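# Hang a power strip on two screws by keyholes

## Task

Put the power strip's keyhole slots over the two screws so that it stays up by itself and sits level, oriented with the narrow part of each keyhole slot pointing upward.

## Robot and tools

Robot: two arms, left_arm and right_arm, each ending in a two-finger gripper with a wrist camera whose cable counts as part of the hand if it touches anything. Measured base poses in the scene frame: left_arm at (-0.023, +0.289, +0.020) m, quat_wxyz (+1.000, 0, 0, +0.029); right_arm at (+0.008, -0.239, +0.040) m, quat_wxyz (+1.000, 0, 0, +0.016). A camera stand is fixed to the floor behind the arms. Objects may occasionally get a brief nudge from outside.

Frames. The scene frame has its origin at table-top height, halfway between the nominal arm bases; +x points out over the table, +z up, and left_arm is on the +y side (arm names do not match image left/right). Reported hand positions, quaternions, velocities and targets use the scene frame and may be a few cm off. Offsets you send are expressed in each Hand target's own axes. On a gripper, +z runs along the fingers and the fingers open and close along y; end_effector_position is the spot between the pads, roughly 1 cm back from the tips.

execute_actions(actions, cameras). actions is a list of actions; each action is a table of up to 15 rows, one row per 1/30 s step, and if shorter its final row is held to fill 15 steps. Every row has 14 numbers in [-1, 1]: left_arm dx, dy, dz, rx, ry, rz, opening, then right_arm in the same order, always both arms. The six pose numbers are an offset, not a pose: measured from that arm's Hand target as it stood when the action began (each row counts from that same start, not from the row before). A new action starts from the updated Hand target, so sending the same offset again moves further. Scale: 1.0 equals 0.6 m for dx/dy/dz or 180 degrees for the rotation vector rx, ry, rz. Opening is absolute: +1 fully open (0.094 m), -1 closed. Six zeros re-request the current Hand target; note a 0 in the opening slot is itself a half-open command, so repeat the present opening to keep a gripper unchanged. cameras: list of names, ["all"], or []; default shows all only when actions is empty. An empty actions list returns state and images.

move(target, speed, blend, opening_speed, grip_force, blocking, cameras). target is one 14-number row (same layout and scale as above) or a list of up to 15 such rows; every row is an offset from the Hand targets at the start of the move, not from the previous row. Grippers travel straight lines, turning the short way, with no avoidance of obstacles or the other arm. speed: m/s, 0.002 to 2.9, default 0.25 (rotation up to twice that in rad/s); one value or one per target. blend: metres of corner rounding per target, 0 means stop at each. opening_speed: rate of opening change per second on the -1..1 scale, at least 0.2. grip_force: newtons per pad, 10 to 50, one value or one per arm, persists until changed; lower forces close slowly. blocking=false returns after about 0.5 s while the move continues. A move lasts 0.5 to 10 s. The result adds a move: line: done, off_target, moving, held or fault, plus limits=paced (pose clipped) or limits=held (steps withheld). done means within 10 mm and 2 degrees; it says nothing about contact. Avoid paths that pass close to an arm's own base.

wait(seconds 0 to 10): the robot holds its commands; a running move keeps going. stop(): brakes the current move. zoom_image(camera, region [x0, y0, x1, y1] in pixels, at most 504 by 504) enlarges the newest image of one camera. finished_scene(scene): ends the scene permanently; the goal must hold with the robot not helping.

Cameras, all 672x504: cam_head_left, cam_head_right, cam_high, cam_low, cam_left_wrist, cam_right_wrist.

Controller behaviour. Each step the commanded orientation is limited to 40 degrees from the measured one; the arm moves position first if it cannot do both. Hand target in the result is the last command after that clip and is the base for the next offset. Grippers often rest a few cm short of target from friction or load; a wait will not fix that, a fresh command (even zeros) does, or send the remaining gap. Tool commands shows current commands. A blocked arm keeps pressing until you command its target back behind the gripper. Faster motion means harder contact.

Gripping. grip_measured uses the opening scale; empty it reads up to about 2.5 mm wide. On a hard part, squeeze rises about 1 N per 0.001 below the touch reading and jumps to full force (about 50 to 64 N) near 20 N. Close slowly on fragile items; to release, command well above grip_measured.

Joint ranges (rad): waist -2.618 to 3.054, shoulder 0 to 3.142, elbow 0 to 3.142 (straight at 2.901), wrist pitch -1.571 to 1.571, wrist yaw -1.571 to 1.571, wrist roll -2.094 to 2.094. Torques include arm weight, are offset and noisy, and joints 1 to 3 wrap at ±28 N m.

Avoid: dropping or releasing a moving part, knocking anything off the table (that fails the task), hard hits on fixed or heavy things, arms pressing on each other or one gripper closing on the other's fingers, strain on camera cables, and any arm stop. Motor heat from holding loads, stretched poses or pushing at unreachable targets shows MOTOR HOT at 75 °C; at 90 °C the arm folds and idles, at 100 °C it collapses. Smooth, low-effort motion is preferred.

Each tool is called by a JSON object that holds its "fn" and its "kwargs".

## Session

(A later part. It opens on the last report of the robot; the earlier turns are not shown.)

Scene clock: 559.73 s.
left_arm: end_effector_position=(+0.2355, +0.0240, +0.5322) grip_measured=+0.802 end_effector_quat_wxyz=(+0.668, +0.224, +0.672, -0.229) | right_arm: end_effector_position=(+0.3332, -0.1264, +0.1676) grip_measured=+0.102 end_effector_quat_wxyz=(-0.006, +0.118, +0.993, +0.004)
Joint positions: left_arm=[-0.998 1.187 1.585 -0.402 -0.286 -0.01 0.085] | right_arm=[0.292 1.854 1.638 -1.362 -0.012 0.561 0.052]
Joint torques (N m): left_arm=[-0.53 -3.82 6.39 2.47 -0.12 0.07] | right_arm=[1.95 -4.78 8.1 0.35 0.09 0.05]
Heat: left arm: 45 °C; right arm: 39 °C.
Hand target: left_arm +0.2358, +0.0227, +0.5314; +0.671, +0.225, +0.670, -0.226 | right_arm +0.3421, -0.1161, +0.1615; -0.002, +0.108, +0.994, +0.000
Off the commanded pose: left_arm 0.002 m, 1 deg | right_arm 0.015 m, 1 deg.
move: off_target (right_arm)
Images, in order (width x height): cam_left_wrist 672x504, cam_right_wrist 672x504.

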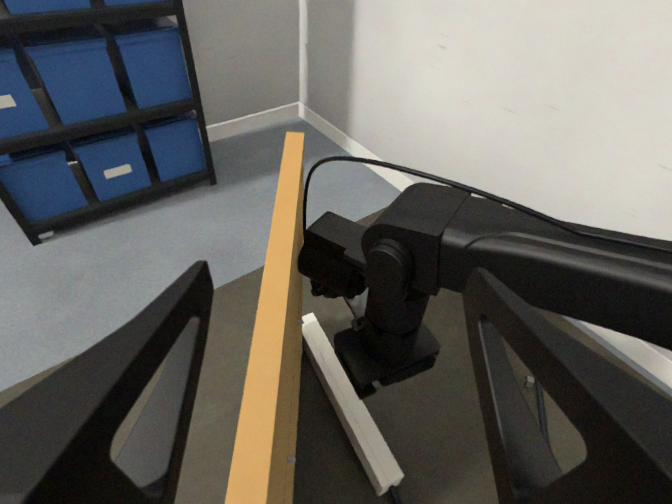

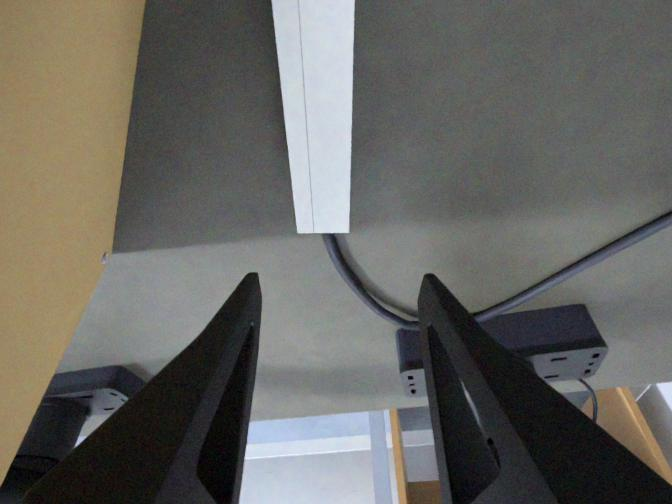

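{"fn": "move", "kwargs": {"target": [0,0,0,0,0,0,0.8,0,0,0.127,0,0,0,0.1], "speed": 0.12, "cameras": ["cam_right_wrist"]}}

Scene clock: 566.17 s.
left_arm: end_effector_position=(+0.2355, +0.0240, +0.5322) grip_measured=+0.802 end_effector_quat_wxyz=(+0.668, +0.224, +0.672, -0.229) | right_arm: end_effector_position=(+0.3309, -0.1268, +0.1009) grip_measured=+0.102 end_effector_quat_wxyz=(-0.015, +0.117, +0.993, -0.001)
Joint positions: left_arm=[-0.998 1.187 1.585 -0.402 -0.286 -0.01 0.085] | right_arm=[0.294 1.891 1.42 -1.128 -0.011 0.561 0.052]
Joint torques (N m): left_arm=[-0.54 -3.82 6.39 2.47 -0.12 0.07] | right_arm=[1.84 -5 5.19 0.85 0.07 0.05]
Heat: left arm: 45 °C; right arm: 41 °C.
Hand target: left_arm +0.2358, +0.0227, +0.5314; +0.671, +0.225, +0.670, -0.226 | right_arm +0.3419, -0.1159, +0.0852; -0.002, +0.108, +0.994, +0.000
Off the commanded pose: left_arm 0.002 m, 1 deg | right_arm 0.022 m, 2 deg.
move: off_target (right_arm)
Images, in order (width x height): cam_right_wrist 672x504.

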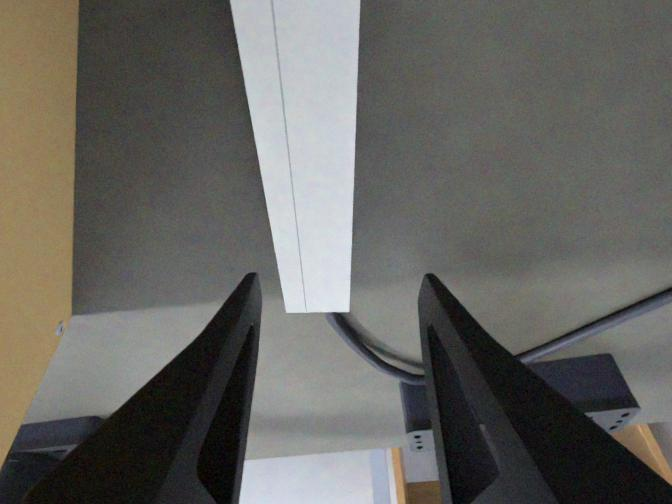

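{"fn": "move", "kwargs": {"target": [[0,0,0,0,0,0,0.8,-0.012,0.021,0,0,0,0,0.1],[0,0,0,0,0,0,0.8,-0.012,0.021,0.08,0,0,0,0.1]], "speed": 0.1, "cameras": ["cam_right_wrist"]}}

Scene clock: 571.30 s.
left_arm: end_effector_position=(+0.2355, +0.0240, +0.5322) grip_measured=+0.802 end_effector_quat_wxyz=(+0.668, +0.224, +0.672, -0.229) | right_arm: end_effector_position=(+0.3310, -0.1313, +0.0616) grip_measured=+0.102 end_effector_quat_wxyz=(-0.031, +0.133, +0.991, -0.009)
Joint positions: left_arm=[-0.998 1.187 1.585 -0.402 -0.286 -0.01 0.085] | right_arm=[0.282 1.964 1.356 -1.028 -0.01 0.58 0.052]
Joint torques (N m): left_arm=[-0.54 -3.82 6.39 2.48 -0.12 0.08] | right_arm=[4.36 -3.4 5.86 1.23 0.06 0.05]
Heat: left arm: 45 °C; right arm: 41 °C.
Hand target: left_arm +0.2358, +0.0227, +0.5314; +0.671, +0.225, +0.670, -0.226 | right_arm +0.3515, -0.1052, +0.0373; -0.001, +0.108, +0.994, +0.000
Off the commanded pose: left_arm 0.002 m, 1 deg | right_arm 0.041 m, 5 deg.
move: off_target (right_arm)
Images, in order (width x height): cam_right_wrist 672x504.

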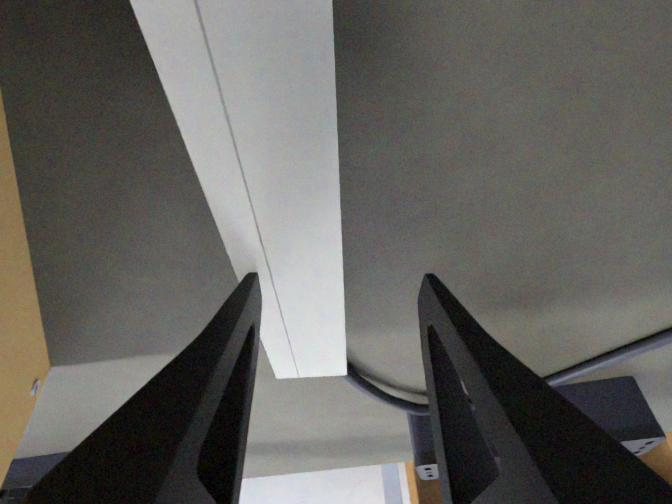

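{"fn": "move", "kwargs": {"target": [0,0,0,0,0,0,0.8,0,0.005,-0.09,0,0,0,0.1], "speed": 0.15, "cameras": ["cam_right_wrist"]}}

Scene clock: 574.70 s.
left_arm: end_effector_position=(+0.2355, +0.0240, +0.5322) grip_measured=+0.802 end_effector_quat_wxyz=(+0.668, +0.224, +0.672, -0.229) | right_arm: end_effector_position=(+0.3139, -0.1355, +0.0795) grip_measured=+0.102 end_effector_quat_wxyz=(-0.073, +0.134, +0.988, -0.030)
Joint positions: left_arm=[-0.998 1.187 1.585 -0.402 -0.286 -0.01 0.085] | right_arm=[0.285 1.965 1.423 -1.186 -0.011 0.586 0.052]
Joint torques (N m): left_arm=[-0.54 -3.84 6.39 2.48 -0.12 0.08] | right_arm=[4.68 -8.51 11.51 0.61 0.01 0.06]
Heat: left arm: 45 °C; right arm: 41 °C.
Hand target: left_arm +0.2358, +0.0227, +0.5314; +0.671, +0.225, +0.670, -0.226 | right_arm +0.3524, -0.1022, +0.0913; -0.001, +0.108, +0.994, +0.000
Off the commanded pose: left_arm 0.002 m, 1 deg | right_arm 0.052 m, 9 deg.
move: off_target (right_arm)
Images, in order (width x height): cam_right_wrist 672x504.

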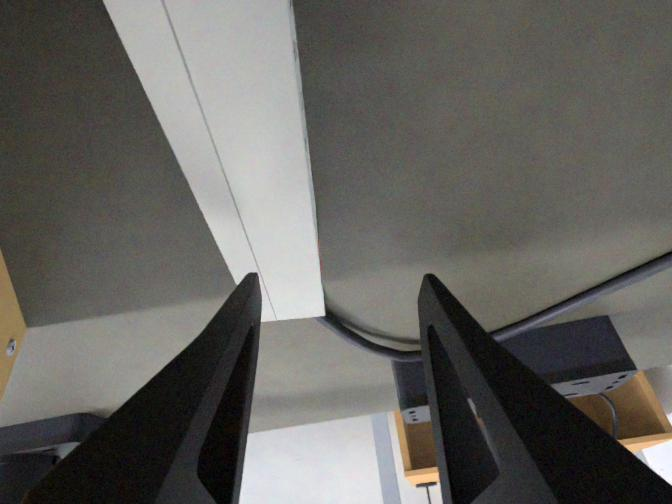

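{"fn": "move", "kwargs": {"target": [0,0,0,0,0,0,0.8,0.04,-0.045,-0.02,0,0,0,0.1], "speed": 0.15, "cameras": ["cam_left_wrist","cam_head_left","cam_high"]}}

Scene clock: 579.70 s.
left_arm: end_effector_position=(+0.2355, +0.0240, +0.5322) grip_measured=+0.802 end_effector_quat_wxyz=(+0.668, +0.224, +0.672, -0.229) | right_arm: end_effector_position=(+0.3197, -0.1240, +0.0955) grip_measured=+0.102 end_effector_quat_wxyz=(-0.020, +0.113, +0.993, -0.005)
Joint positions: left_arm=[-0.998 1.187 1.585 -0.402 -0.286 -0.01 0.085] | right_arm=[0.314 1.873 1.374 -1.112 -0.009 0.571 0.052]
Joint torques (N m): left_arm=[-0.53 -3.82 6.39 2.47 -0.12 0.08] | right_arm=[0.08 -10.39 5.26 0.21 0.07 -0.05]
Heat: left arm: 45 °C; right arm: 41 °C.
Hand target: left_arm +0.2358, +0.0227, +0.5314; +0.671, +0.225, +0.670, -0.226 | right_arm +0.3231, -0.1234, +0.1033; -0.002, +0.108, +0.994, +0.000
Off the commanded pose: left_arm 0.002 m, 1 deg | right_arm 0.009 m, 2 deg.
move: done
Images, in order (width x height): cam_head_left 672x504, cam_high 672x504, cam_left_wrist 672x504.

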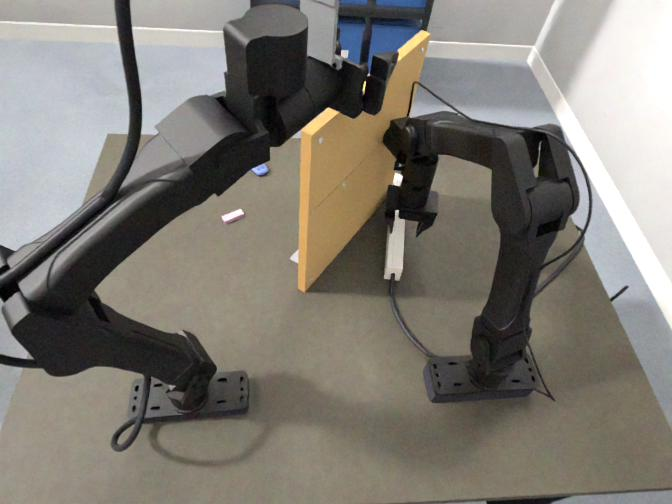

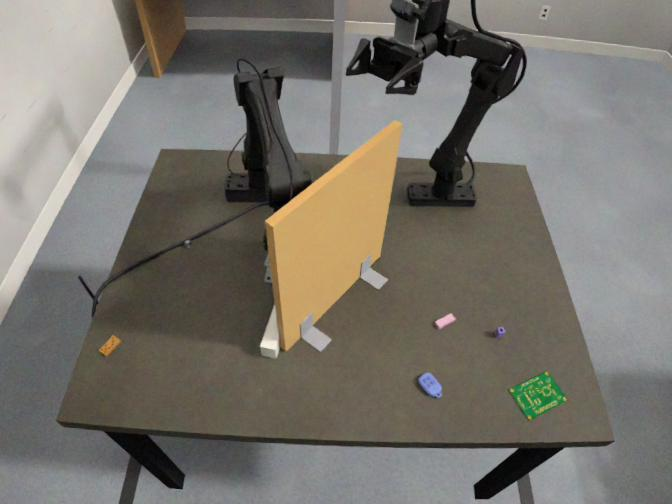

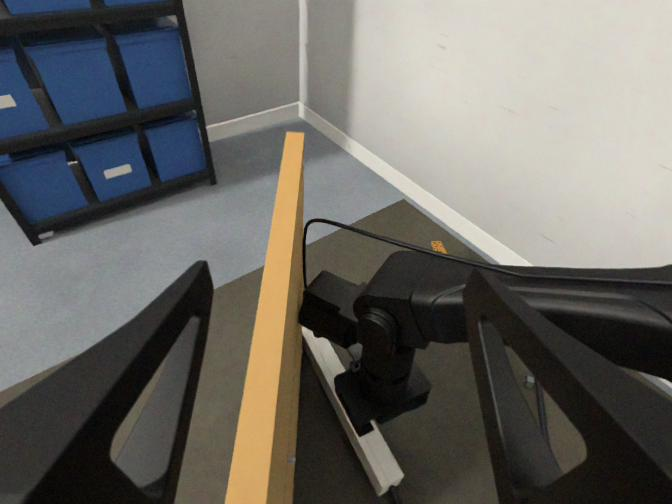

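{"fn": "move", "kwargs": {"target": [0,0,0,0,0,0,0.8,0.069,0.01,0,-0.055,0,0,0.3], "speed": 0.15, "cameras": ["cam_left_wrist","cam_right_wrist"]}}

Scene clock: 593.13 s.
left_arm: end_effector_position=(+0.2355, +0.0240, +0.5322) grip_measured=+0.802 end_effector_quat_wxyz=(+0.668, +0.224, +0.672, -0.229) | right_arm: end_effector_position=(+0.2845, -0.1112, +0.0971) grip_measured=+0.298 end_effector_quat_wxyz=(-0.005, +0.110, +0.991, +0.077)
Joint positions: left_arm=[-0.998 1.187 1.585 -0.402 -0.286 -0.01 0.085] | right_arm=[0.314 1.678 1.134 -0.969 -0.142 0.571 0.061]
Joint torques (N m): left_arm=[-0.54 -3.82 6.39 2.47 -0.12 0.08] | right_arm=[0.39 -9.18 4.74 0.39 -0.19 0.03]
Heat: left arm: 45 °C; right arm: 40 °C.
Hand target: left_arm +0.2358, +0.0227, +0.5314; +0.671, +0.225, +0.670, -0.226 | right_arm +0.2839, -0.1087, +0.1034; +0.008, +0.108, +0.990, +0.086
Off the commanded pose: left_arm 0.002 m, 1 deg | right_arm 0.007 m, 2 deg.
move: done
Images, in order (width x height): cam_left_wrist 672x504, cam_right_wrist 672x504.

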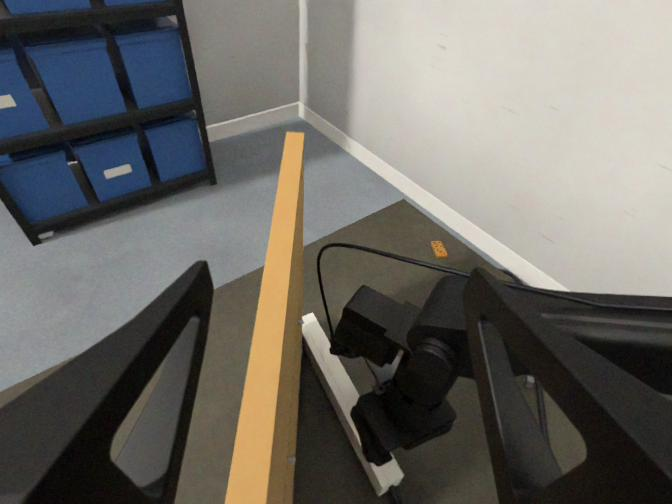

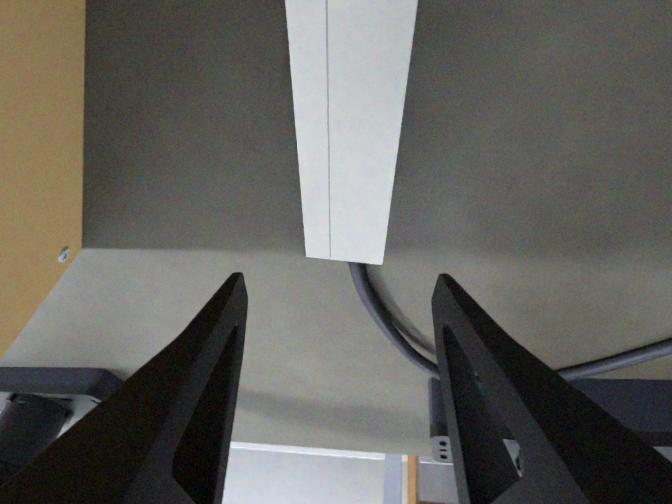

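{"fn": "move", "kwargs": {"target": [0,0,0,0,0,0,0.8,-0.005,0,0.098,0,0,0,0.3], "speed": 0.1, "cameras": ["cam_right_wrist"]}}

Scene clock: 597.27 s.
left_arm: end_effector_position=(+0.2355, +0.0240, +0.5322) grip_measured=+0.802 end_effector_quat_wxyz=(+0.668, +0.224, +0.672, -0.229) | right_arm: end_effector_position=(+0.2919, -0.1012, +0.0526) grip_measured=+0.298 end_effector_quat_wxyz=(+0.015, +0.109, +0.990, +0.088)
Joint positions: left_arm=[-0.998 1.187 1.585 -0.402 -0.286 -0.01 0.085] | right_arm=[0.336 1.742 1.012 -0.733 -0.143 0.594 0.061]
Joint torques (N m): left_arm=[-0.53 -3.82 6.39 2.48 -0.12 0.07] | right_arm=[0.51 -5.22 4.79 0.54 -0.12 0.05]
Heat: left arm: 45 °C; right arm: 40 °C.
Hand target: left_arm +0.2358, +0.0227, +0.5314; +0.671, +0.225, +0.670, -0.226 | right_arm +0.2888, -0.0995, +0.0454; +0.008, +0.108, +0.990, +0.086
Off the commanded pose: left_arm 0.002 m, 1 deg | right_arm 0.008 m, 1 deg.
move: done
Images, in order (width x height): cam_right_wrist 672x504.

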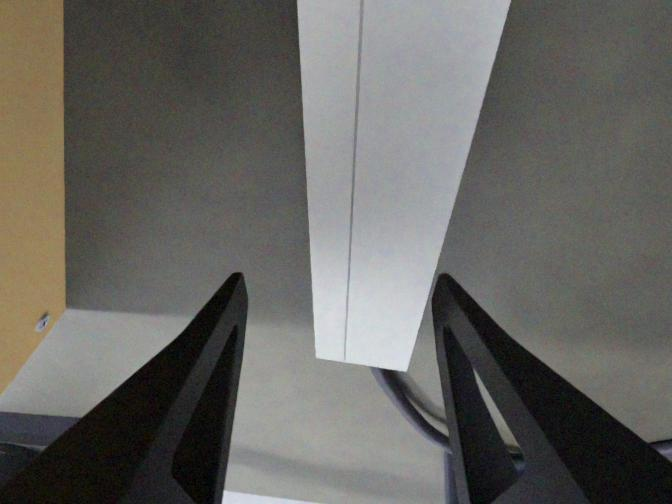

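{"fn": "move", "kwargs": {"target": [0,0,0,0,0,0,0.8,0,-0.012,0,0,0,0,-0.5], "speed": 0.1, "opening_speed": 0.6, "cameras": ["cam_right_wrist"]}}

Scene clock: 601.60 s.
left_arm: end_effector_position=(+0.2355, +0.0240, +0.5322) grip_measured=+0.802 end_effector_quat_wxyz=(+0.668, +0.224, +0.672, -0.229) | right_arm: end_effector_position=(+0.2886, -0.1048, +0.0490) grip_measured=-0.288 end_effector_quat_wxyz=(+0.011, +0.109, +0.990, +0.085)
Joint positions: left_arm=[-0.998 1.187 1.585 -0.402 -0.286 -0.01 0.085] | right_arm=[0.329 1.742 0.997 -0.729 -0.143 0.586 0.033]
Joint torques (N m): left_arm=[-0.53 -3.82 6.39 2.48 -0.12 0.07] | right_arm=[-0.5 -5.97 4.6 0.52 -0.14 -0.08]
Heat: left arm: 45 °C; right arm: 39 °C.
Hand target: left_arm +0.2358, +0.0227, +0.5314; +0.671, +0.225, +0.670, -0.226 | right_arm +0.2874, -0.1063, +0.0443; +0.008, +0.108, +0.990, +0.086
Off the commanded pose: left_arm 0.002 m, 1 deg | right_arm 0.005 m, 0 deg.
move: done
Images, in order (width x height): cam_right_wrist 672x504.

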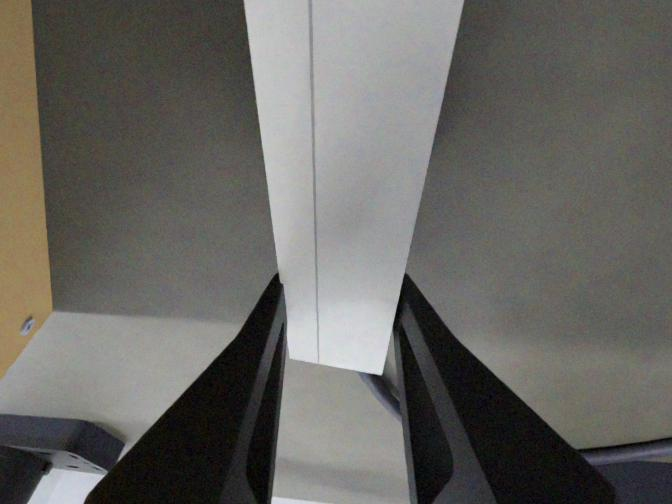

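{"fn": "move", "kwargs": {"target": [0,0,0,0,0,0,0.8,0,-0.035,-0.008,0.055,-0.03,0.178,-0.5], "speed": 0.15, "cameras": ["cam_right_wrist","cam_left_wrist","cam_head_right"]}}

Scene clock: 620.30 s.
left_arm: end_effector_position=(+0.2355, +0.0240, +0.5322) grip_measured=+0.802 end_effector_quat_wxyz=(+0.668, +0.224, +0.672, -0.229) | right_arm: end_effector_position=(+0.2901, -0.1193, +0.0499) grip_measured=-0.289 end_effector_quat_wxyz=(+0.030, +0.369, +0.929, +0.025)
Joint positions: left_arm=[-0.998 1.187 1.585 -0.402 -0.286 -0.01 0.085] | right_arm=[0.369 1.74 1.009 -0.762 0.005 1.158 0.033]
Joint torques (N m): left_arm=[-0.54 -3.82 6.39 2.47 -0.12 0.08] | right_arm=[0.31 -4.92 6.06 -0.05 0.35 0.31]
Heat: left arm: 45 °C; right arm: 38 °C.
Hand target: left_arm +0.2358, +0.0227, +0.5314; +0.671, +0.225, +0.670, -0.226 | right_arm +0.2827, -0.1273, +0.0454; +0.021, +0.381, +0.924, -0.005
Off the commanded pose: left_arm 0.002 m, 1 deg | right_arm 0.012 m, 4 deg.
move: off_target (right_arm)
Images, in order (width x height): cam_head_right 672x504, cam_left_wrist 672x504, cam_right_wrist 672x504.

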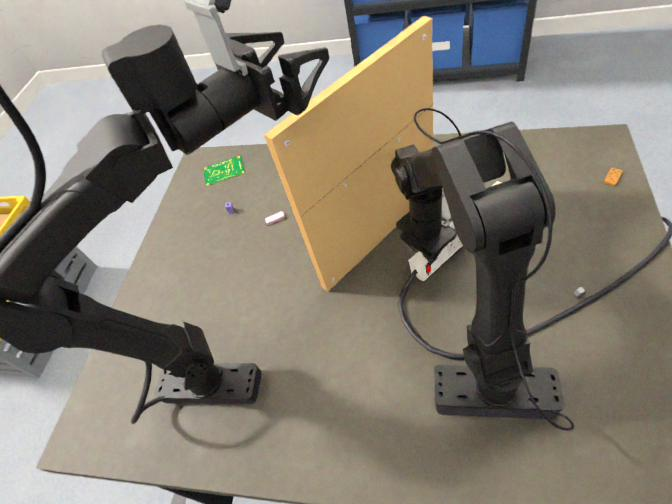

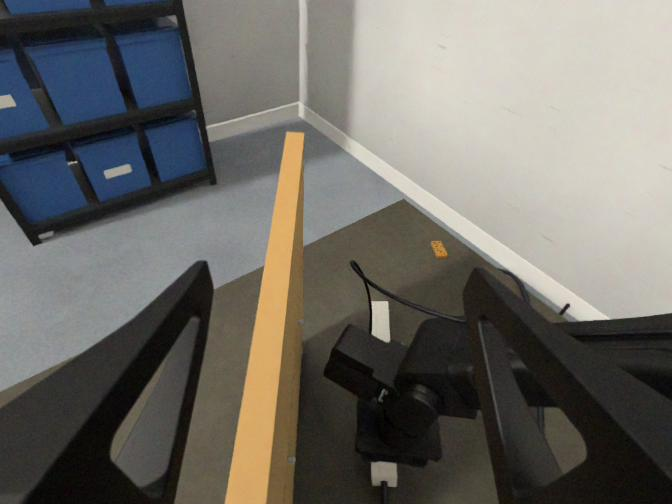

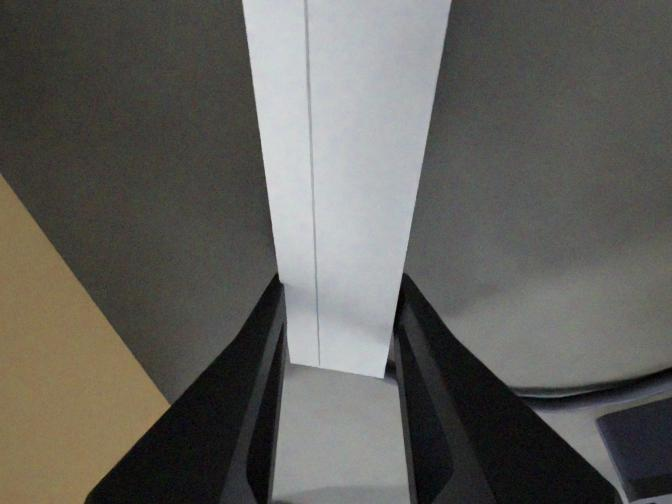

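{"fn": "move", "kwargs": {"target": [0,0,0,0,0,0,0.8,-0.01,0,0,0,0,0,-0.05], "speed": 0.1, "opening_speed": 0.4, "cameras": ["cam_right_wrist"]}}

{"fn": "move", "kwargs": {"target": [0,0,0,0,0,0,0.8,0,0,-0.16,0,0,0,0.1], "speed": 0.12, "cameras": ["cam_right_wrist","cam_left_wrist"]}}

Scene clock: 625.20 s.
left_arm: end_effector_position=(+0.2355, +0.0240, +0.5322) grip_measured=+0.802 end_effector_quat_wxyz=(+0.668, +0.224, +0.672, -0.229) | right_arm: end_effector_position=(+0.2849, -0.1298, +0.0479) grip_measured=-0.052 end_effector_quat_wxyz=(+0.024, +0.374, +0.927, +0.003)
Joint positions: left_arm=[-0.998 1.187 1.585 -0.402 -0.286 -0.01 0.085] | right_arm=[0.359 1.747 1.011 -0.796 0.03 1.158 0.045]
Joint torques (N m): left_arm=[-0.53 -3.84 6.39 2.47 -0.12 0.08] | right_arm=[-0.44 -4.85 6.67 0.16 0.07 0.09]
Heat: left arm: 45 °C; right arm: 39 °C.
Hand target: left_arm +0.2358, +0.0227, +0.5314; +0.671, +0.225, +0.670, -0.226 | right_arm +0.2870, -0.1316, +0.0457; +0.021, +0.381, +0.924, -0.005
Off the commanded pose: left_arm 0.002 m, 1 deg | right_arm 0.003 m, 1 deg.
move: done
Images, in order (width x height): cam_right_wrist 672x504.

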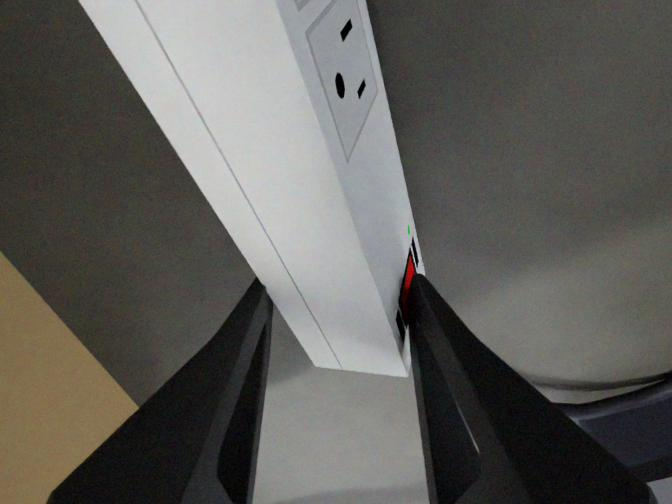

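Scene clock: 626.80 s.
left_arm: end_effector_position=(+0.2355, +0.0240, +0.5322) grip_measured=+0.802 end_effector_quat_wxyz=(+0.668, +0.224, +0.672, -0.229) | right_arm: end_effector_position=(+0.2783, -0.1323, +0.1264) grip_measured=+0.098 end_effector_quat_wxyz=(+0.002, +0.381, +0.925, -0.018)
Joint positions: left_arm=[-0.998 1.187 1.585 -0.402 -0.286 -0.01 0.085] | right_arm=[0.359 1.677 1.262 -1.179 0.029 1.172 0.052]
Joint torques (N m): left_arm=[-0.54 -3.82 6.39 2.48 -0.12 0.07] | right_arm=[0.53 -8.8 8.02 0.05 0.09 0.06]
Heat: left arm: 45 °C; right arm: 39 °C.
Hand target: left_arm +0.2358, +0.0227, +0.5314; +0.671, +0.225, +0.670, -0.226 | right_arm +0.2837, -0.1292, +0.1415; +0.020, +0.381, +0.924, -0.005
Off the commanded pose: left_arm 0.002 m, 1 deg | right_arm 0.016 m, 3 deg.
move: off_target (right_arm)
Images, in order (width x height): cam_left_wrist 672x504, cam_right_wrist 672x504.

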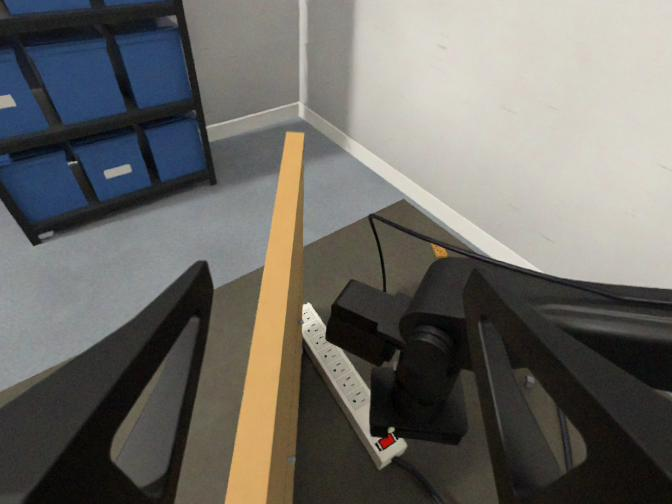

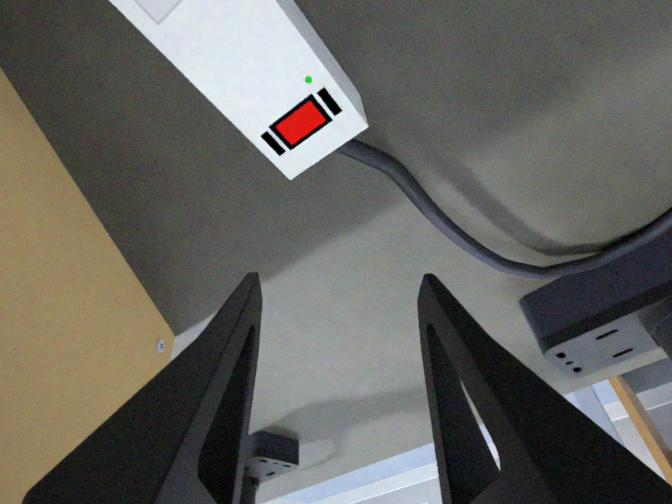

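{"fn": "move", "kwargs": {"target": [0,0,0,0,0,0,0.8,-0.073,0.026,0.05,-0.048,0.016,-0.2,0.6], "speed": 0.15, "cameras": ["cam_right_wrist","cam_left_wrist","cam_head_left"]}}

Scene clock: 656.33 s.
left_arm: end_effector_position=(+0.2355, +0.0240, +0.5322) grip_measured=+0.802 end_effector_quat_wxyz=(+0.668, +0.224, +0.672, -0.229) | right_arm: end_effector_position=(+0.3214, -0.1500, +0.1170) grip_measured=+0.598 end_effector_quat_wxyz=(+0.023, +0.075, +0.995, +0.064)
Joint positions: left_arm=[-0.998 1.187 1.585 -0.402 -0.286 -0.01 0.085] | right_arm=[0.181 1.717 1.262 -1.034 -0.109 0.368 0.075]
Joint torques (N m): left_arm=[-0.54 -3.84 6.39 2.48 -0.12 0.07] | right_arm=[-0.53 -5.18 6.63 0.47 -0.15 -0.06]
Heat: left arm: 45 °C; right arm: 42 °C.
Hand target: left_arm +0.2358, +0.0227, +0.5314; +0.671, +0.225, +0.670, -0.226 | right_arm +0.3267, -0.1497, +0.1135; +0.023, +0.074, +0.995, +0.067
Off the commanded pose: left_arm 0.002 m, 1 deg | right_arm 0.006 m, 0 deg.
move: done
Images, in order (width x height): cam_head_left 672x504, cam_left_wrist 672x504, cam_right_wrist 672x504.

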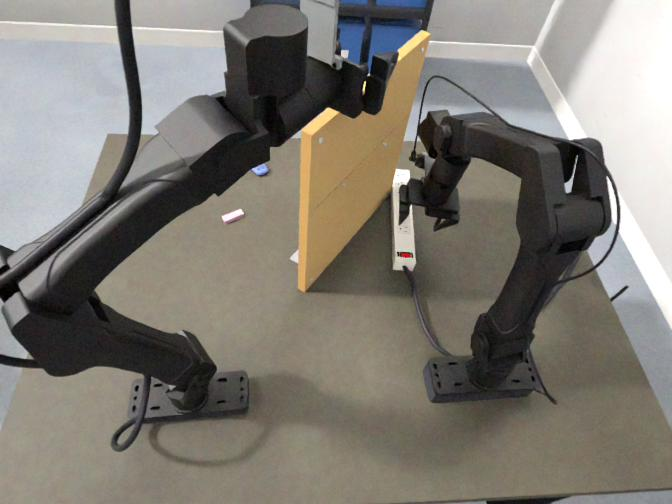

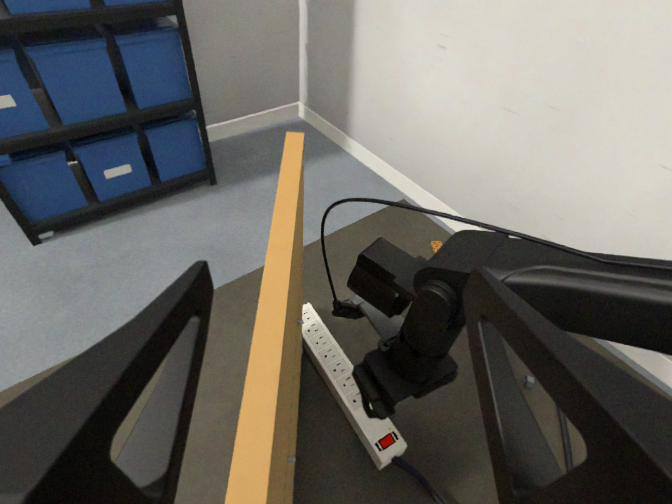

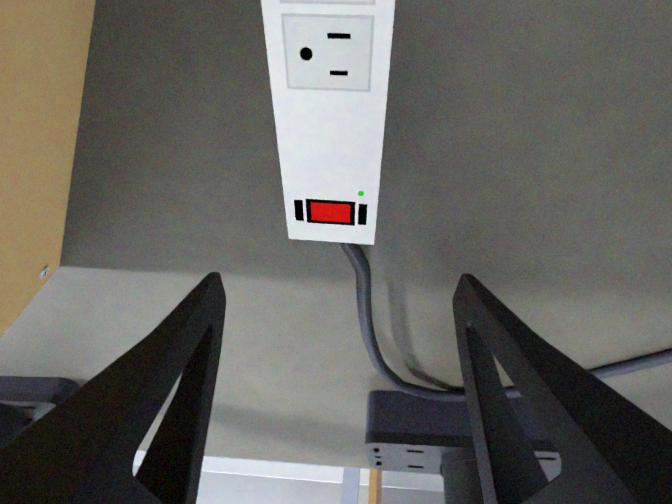

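{"fn": "move", "kwargs": {"target": [0,0,0,0,0,0,0.8,0,0,0.145,0,0,0,0.6], "speed": 0.1, "cameras": ["cam_right_wrist"]}}

Scene clock: 659.90 s.
left_arm: end_effector_position=(+0.2355, +0.0240, +0.5322) grip_measured=+0.802 end_effector_quat_wxyz=(+0.668, +0.224, +0.672, -0.229) | right_arm: end_effector_position=(+0.3350, -0.1408, +0.0358) grip_measured=+0.598 end_effector_quat_wxyz=(+0.032, +0.075, +0.994, +0.067)
Joint positions: left_arm=[-0.998 1.187 1.585 -0.402 -0.286 -0.01 0.085] | right_arm=[0.199 1.868 1.102 -0.703 -0.109 0.387 0.075]
Joint torques (N m): left_arm=[-0.54 -3.82 6.39 2.48 -0.12 0.08] | right_arm=[0.55 -5.98 4.74 0.49 -0.12 0.06]
Heat: left arm: 45 °C; right arm: 42 °C.
Hand target: left_arm +0.2358, +0.0227, +0.5314; +0.671, +0.225, +0.670, -0.226 | right_arm +0.3317, -0.1385, +0.0275; +0.023, +0.074, +0.995, +0.067
Off the commanded pose: left_arm 0.002 m, 1 deg | right_arm 0.009 m, 1 deg.
move: done
Images, in order (width x height): cam_right_wrist 672x504.

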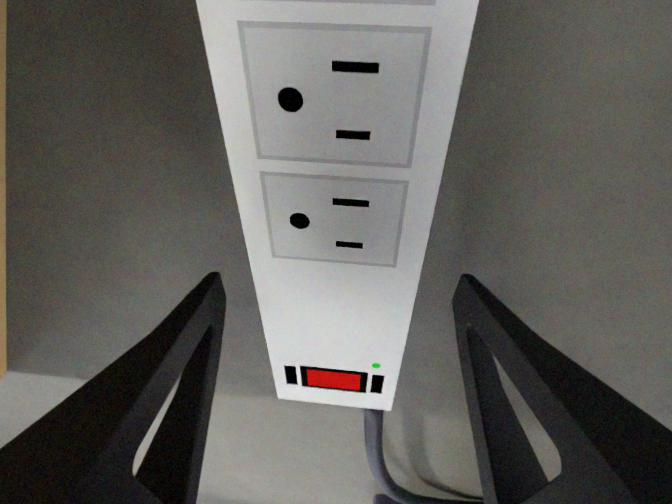

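{"fn": "move", "kwargs": {"target": [0,0,0,0,0,0,0.8,0,-0.004,0.01,0,0,0,-0.02], "speed": 0.1, "opening_speed": 0.5, "cameras": ["cam_right_wrist"]}}

Scene clock: 664.20 s.
left_arm: end_effector_position=(+0.2355, +0.0240, +0.5322) grip_measured=+0.802 end_effector_quat_wxyz=(+0.668, +0.224, +0.672, -0.229) | right_arm: end_effector_position=(+0.3363, -0.1401, +0.0311) grip_measured=-0.012 end_effector_quat_wxyz=(+0.034, +0.075, +0.994, +0.069)
Joint positions: left_arm=[-0.998 1.187 1.585 -0.402 -0.286 -0.01 0.085] | right_arm=[0.199 1.877 1.091 -0.677 -0.112 0.387 0.046]
Joint torques (N m): left_arm=[-0.54 -3.84 6.38 2.47 -0.12 0.07] | right_arm=[0.18 -5.86 4.46 0.51 -0.09 0]
Heat: left arm: 45 °C; right arm: 41 °C.
Hand target: left_arm +0.2358, +0.0227, +0.5314; +0.671, +0.225, +0.670, -0.226 | right_arm +0.3316, -0.1401, +0.0212; +0.023, +0.074, +0.995, +0.067
Off the commanded pose: left_arm 0.002 m, 1 deg | right_arm 0.011 m, 1 deg.
move: off_target (right_arm)
Images, in order (width x height): cam_right_wrist 672x504.

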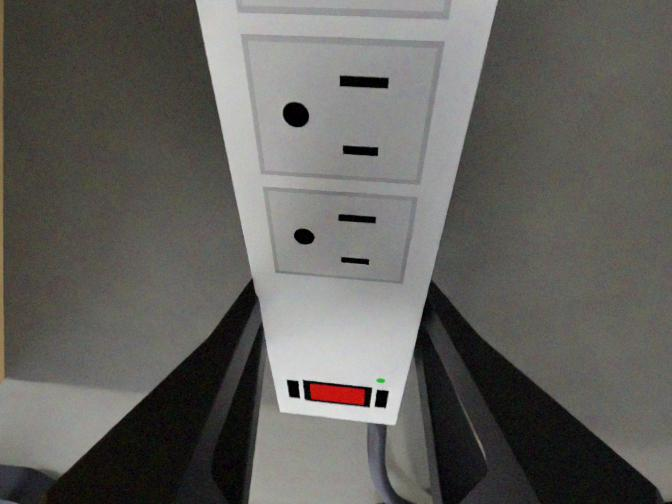

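{"fn": "move", "kwargs": {"target": [[0,0,0,0,0,0,0.8,0,0,-0.01,0,0,0,-0.2],[0,0,0,0,0,0,0.8,0.016,-0.029,-0.022,0.05,-0.012,0.17,-0.2]], "speed": 0.12, "cameras": ["cam_right_wrist","cam_left_wrist"]}}

Scene clock: 675.10 s.
left_arm: end_effector_position=(+0.2355, +0.0240, +0.5322) grip_measured=+0.802 end_effector_quat_wxyz=(+0.668, +0.224, +0.672, -0.229) | right_arm: end_effector_position=(+0.3309, -0.1500, +0.0322) grip_measured=-0.053 end_effector_quat_wxyz=(+0.034, +0.321, +0.946, +0.019)
Joint positions: left_arm=[-0.998 1.187 1.585 -0.402 -0.286 -0.01 0.085] | right_arm=[0.238 1.873 1.098 -0.719 0.007 0.923 0.044]
Joint torques (N m): left_arm=[-0.54 -3.84 6.39 2.47 -0.12 0.07] | right_arm=[0.24 -7.36 5.56 -0.18 0.31 0.32]
Heat: left arm: 46 °C; right arm: 40 °C.
Hand target: left_arm +0.2358, +0.0227, +0.5314; +0.671, +0.225, +0.670, -0.226 | right_arm +0.3189, -0.1573, +0.0315; +0.018, +0.337, +0.941, -0.008
Off the commanded pose: left_arm 0.002 m, 1 deg | right_arm 0.014 m, 4 deg.
move: off_target (right_arm)
Images, in order (width x height): cam_left_wrist 672x504, cam_right_wrist 672x504.

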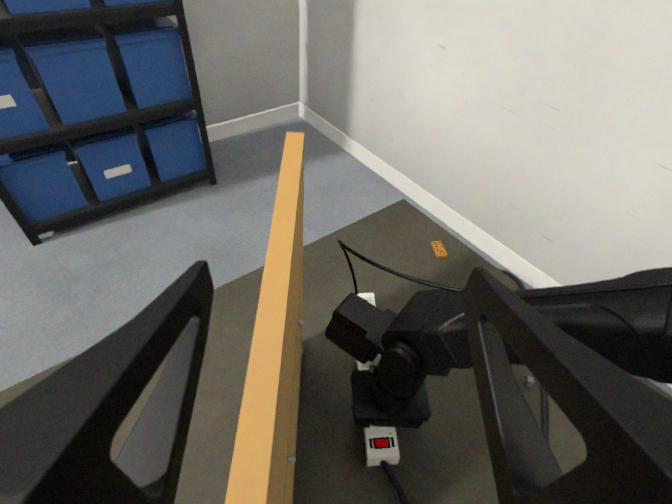

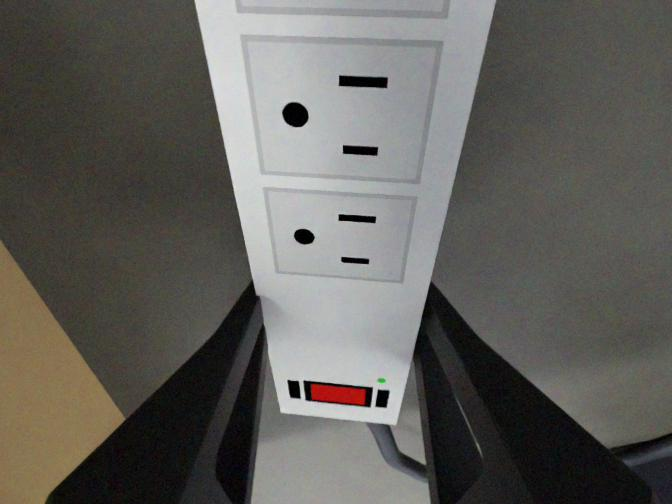

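{"fn": "move", "kwargs": {"target": [0,0,0,0,0,0,0.8,-0.01,0,0.004,0,0,0,0.3], "speed": 0.1, "opening_speed": 0.5, "cameras": ["cam_right_wrist"]}}

{"fn": "move", "kwargs": {"target": [0,0,0,0,0,0,0.8,0,0,-0.13,0,0,0,0.6], "speed": 0.15, "cameras": ["cam_right_wrist","cam_left_wrist"]}}

Scene clock: 680.33 s.
left_arm: end_effector_position=(+0.2355, +0.0240, +0.5322) grip_measured=+0.802 end_effector_quat_wxyz=(+0.668, +0.224, +0.672, -0.229) | right_arm: end_effector_position=(+0.3220, -0.1581, +0.0319) grip_measured=+0.298 end_effector_quat_wxyz=(+0.021, +0.331, +0.943, +0.000)
Joint positions: left_arm=[-0.998 1.187 1.585 -0.402 -0.286 -0.01 0.085] | right_arm=[0.231 1.873 1.1 -0.764 0.024 0.937 0.061]
Joint torques (N m): left_arm=[-0.53 -3.82 6.39 2.48 -0.12 0.07] | right_arm=[-0.4 -6 6.38 0.21 0.11 0.07]
Heat: left arm: 46 °C; right arm: 40 °C.
Hand target: left_arm +0.2358, +0.0227, +0.5314; +0.671, +0.225, +0.670, -0.226 | right_arm +0.3236, -0.1612, +0.0294; +0.018, +0.337, +0.941, -0.008
Off the commanded pose: left_arm 0.002 m, 1 deg | right_arm 0.004 m, 1 deg.
move: done
Images, in order (width x height): cam_right_wrist 672x504.

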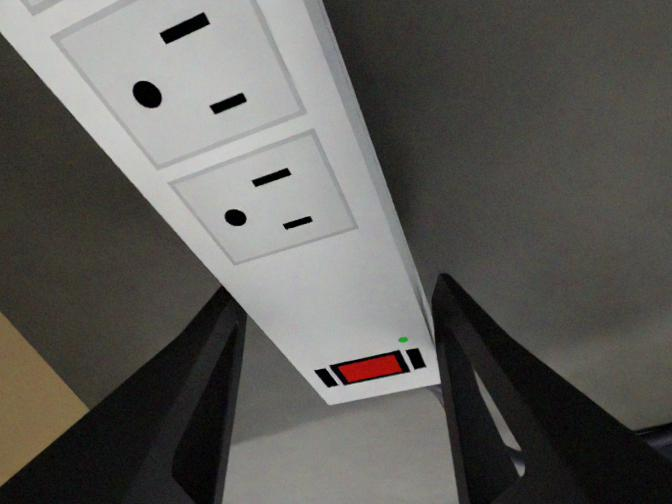

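Scene clock: 681.67 s.
left_arm: end_effector_position=(+0.2355, +0.0240, +0.5322) grip_measured=+0.802 end_effector_quat_wxyz=(+0.668, +0.224, +0.672, -0.229) | right_arm: end_effector_position=(+0.3143, -0.1602, +0.0927) grip_measured=+0.598 end_effector_quat_wxyz=(-0.003, +0.334, +0.942, -0.016)
Joint positions: left_arm=[-0.998 1.187 1.585 -0.402 -0.286 -0.01 0.085] | right_arm=[0.231 1.801 1.271 -1.063 0.024 0.945 0.075]
Joint torques (N m): left_arm=[-0.53 -3.82 6.38 2.48 -0.12 0.08] | right_arm=[0.21 -9.61 7.57 0.11 0.11 0.07]
Heat: left arm: 46 °C; right arm: 40 °C.
Hand target: left_arm +0.2358, +0.0227, +0.5314; +0.671, +0.225, +0.670, -0.226 | right_arm +0.3214, -0.1591, +0.1072; +0.017, +0.337, +0.941, -0.008
Off the commanded pose: left_arm 0.002 m, 1 deg | right_arm 0.016 m, 3 deg.
move: off_target (right_arm)
Images, in order (width x height): cam_left_wrist 672x504, cam_right_wrist 672x504.

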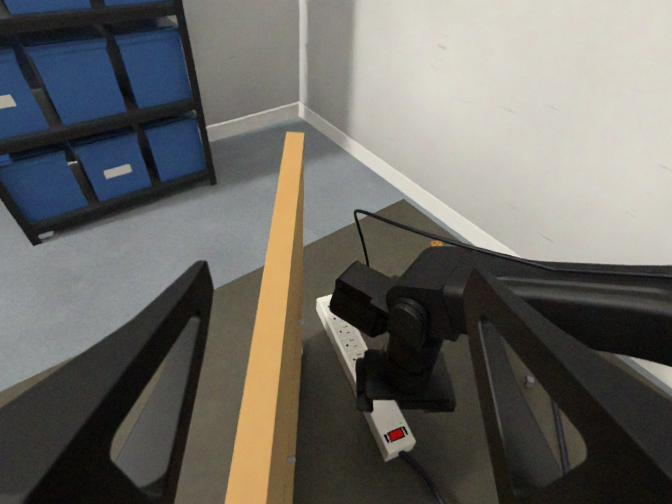

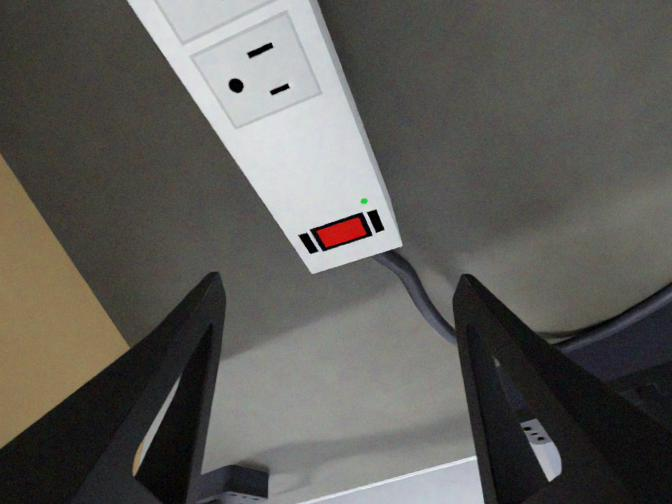

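{"fn": "move", "kwargs": {"target": [0,0,0,0,0,0,0.8,-0.153,0.057,0.0,0,0.012,-0.124,0.6], "speed": 0.15, "cameras": ["cam_right_wrist","cam_left_wrist"]}}

Scene clock: 695.37 s.
left_arm: end_effector_position=(+0.2355, +0.0240, +0.5322) grip_measured=+0.802 end_effector_quat_wxyz=(+0.668, +0.224, +0.672, -0.229) | right_arm: end_effector_position=(+0.4081, -0.1906, +0.1136) grip_measured=+0.598 end_effector_quat_wxyz=(+0.001, +0.149, +0.989, -0.006)
Joint positions: left_arm=[-0.998 1.187 1.585 -0.402 -0.286 -0.01 0.085] | right_arm=[0.092 2.096 1.766 -1.243 0.012 0.423 0.075]
Joint torques (N m): left_arm=[-0.53 -3.84 6.39 2.48 -0.12 0.07] | right_arm=[-0.34 -7.56 8.5 0.14 -0.06 -0.08]
Heat: left arm: 46 °C; right arm: 40 °C.
Hand target: left_arm +0.2358, +0.0227, +0.5314; +0.671, +0.225, +0.670, -0.226 | right_arm +0.4141, -0.1908, +0.1107; -0.002, +0.148, +0.989, -0.005
Off the commanded pose: left_arm 0.002 m, 1 deg | right_arm 0.007 m, 0 deg.
move: done
Images, in order (width x height): cam_left_wrist 672x504, cam_right_wrist 672x504.

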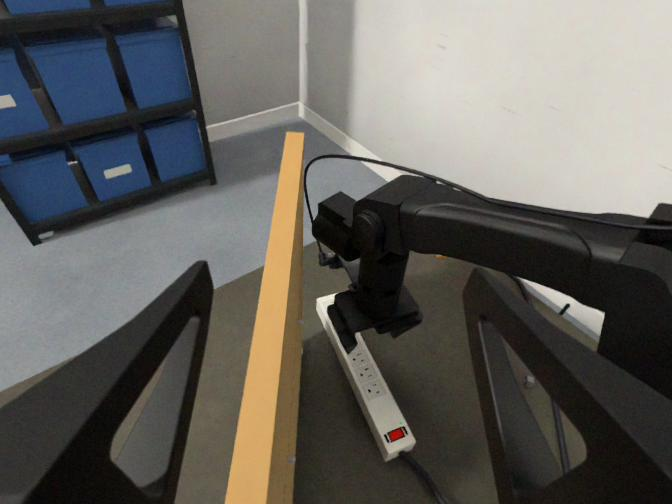

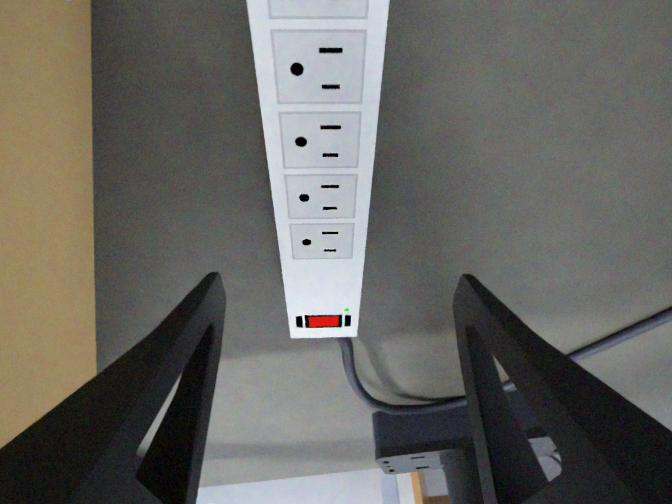

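{"fn": "move", "kwargs": {"target": [0,0,0,0,0,0,0.8,-0.008,0.008,0.148,0,0,0,0.6], "speed": 0.1, "cameras": ["cam_right_wrist"]}}

Scene clock: 701.23 s.
left_arm: end_effector_position=(+0.2355, +0.0240, +0.5322) grip_measured=+0.802 end_effector_quat_wxyz=(+0.668, +0.224, +0.672, -0.229) | right_arm: end_effector_position=(+0.4223, -0.1887, +0.0342) grip_measured=+0.598 end_effector_quat_wxyz=(+0.009, +0.149, +0.989, -0.004)
Joint positions: left_arm=[-0.998 1.187 1.585 -0.402 -0.286 -0.01 0.085] | right_arm=[0.092 2.206 1.617 -0.968 0.012 0.422 0.075]
Joint torques (N m): left_arm=[-0.54 -3.82 6.39 2.48 -0.11 0.07] | right_arm=[-0.01 -8.36 5.05 0.36 -0.03 -0.01]
Heat: left arm: 46 °C; right arm: 40 °C.
Hand target: left_arm +0.2358, +0.0227, +0.5314; +0.671, +0.225, +0.670, -0.226 | right_arm +0.4196, -0.1884, +0.0218; -0.002, +0.148, +0.989, -0.005
Off the commanded pose: left_arm 0.002 m, 1 deg | right_arm 0.013 m, 1 deg.
move: off_target (right_arm)
Images, in order (width x height): cam_right_wrist 672x504.

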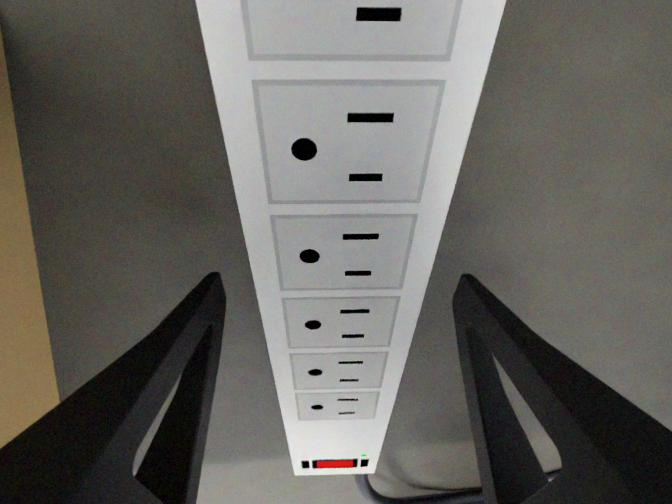

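{"fn": "move", "kwargs": {"target": [0,0,0,0,0,0,0.8,0,0,0,0,0,0,-0.25], "speed": 0.1, "opening_speed": 0.5, "cameras": ["cam_right_wrist"]}}

Scene clock: 706.70 s.
left_arm: end_effector_position=(+0.2355, +0.0240, +0.5322) grip_measured=+0.802 end_effector_quat_wxyz=(+0.668, +0.224, +0.672, -0.229) | right_arm: end_effector_position=(+0.4226, -0.1883, +0.0342) grip_measured=-0.063 end_effector_quat_wxyz=(+0.009, +0.148, +0.989, -0.003)
Joint positions: left_arm=[-0.998 1.187 1.585 -0.402 -0.286 -0.01 0.085] | right_arm=[0.092 2.206 1.617 -0.966 0.01 0.421 0.044]
Joint torques (N m): left_arm=[-0.54 -3.82 6.38 2.47 -0.12 0.07] | right_arm=[-0.01 -8.4 5.05 0.34 -0.02 -0.01]
Heat: left arm: 46 °C; right arm: 40 °C.
Hand target: left_arm +0.2358, +0.0227, +0.5314; +0.671, +0.225, +0.670, -0.226 | right_arm +0.4196, -0.1884, +0.0218; -0.002, +0.148, +0.989, -0.005
Off the commanded pose: left_arm 0.002 m, 1 deg | right_arm 0.013 m, 1 deg.
move: off_target (right_arm)
Images, in order (width x height): cam_right_wrist 672x504.

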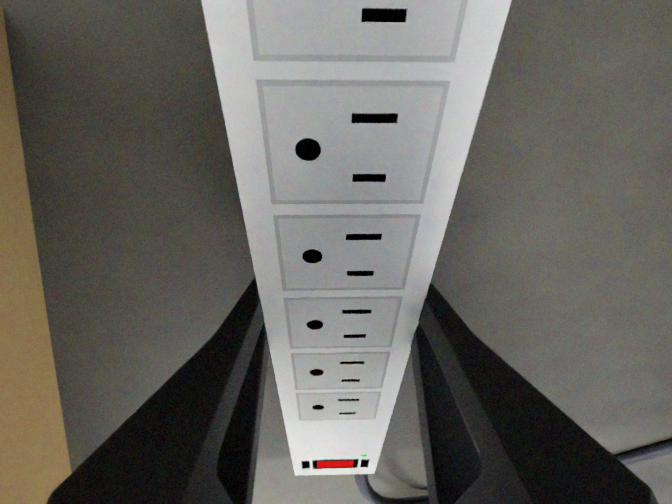

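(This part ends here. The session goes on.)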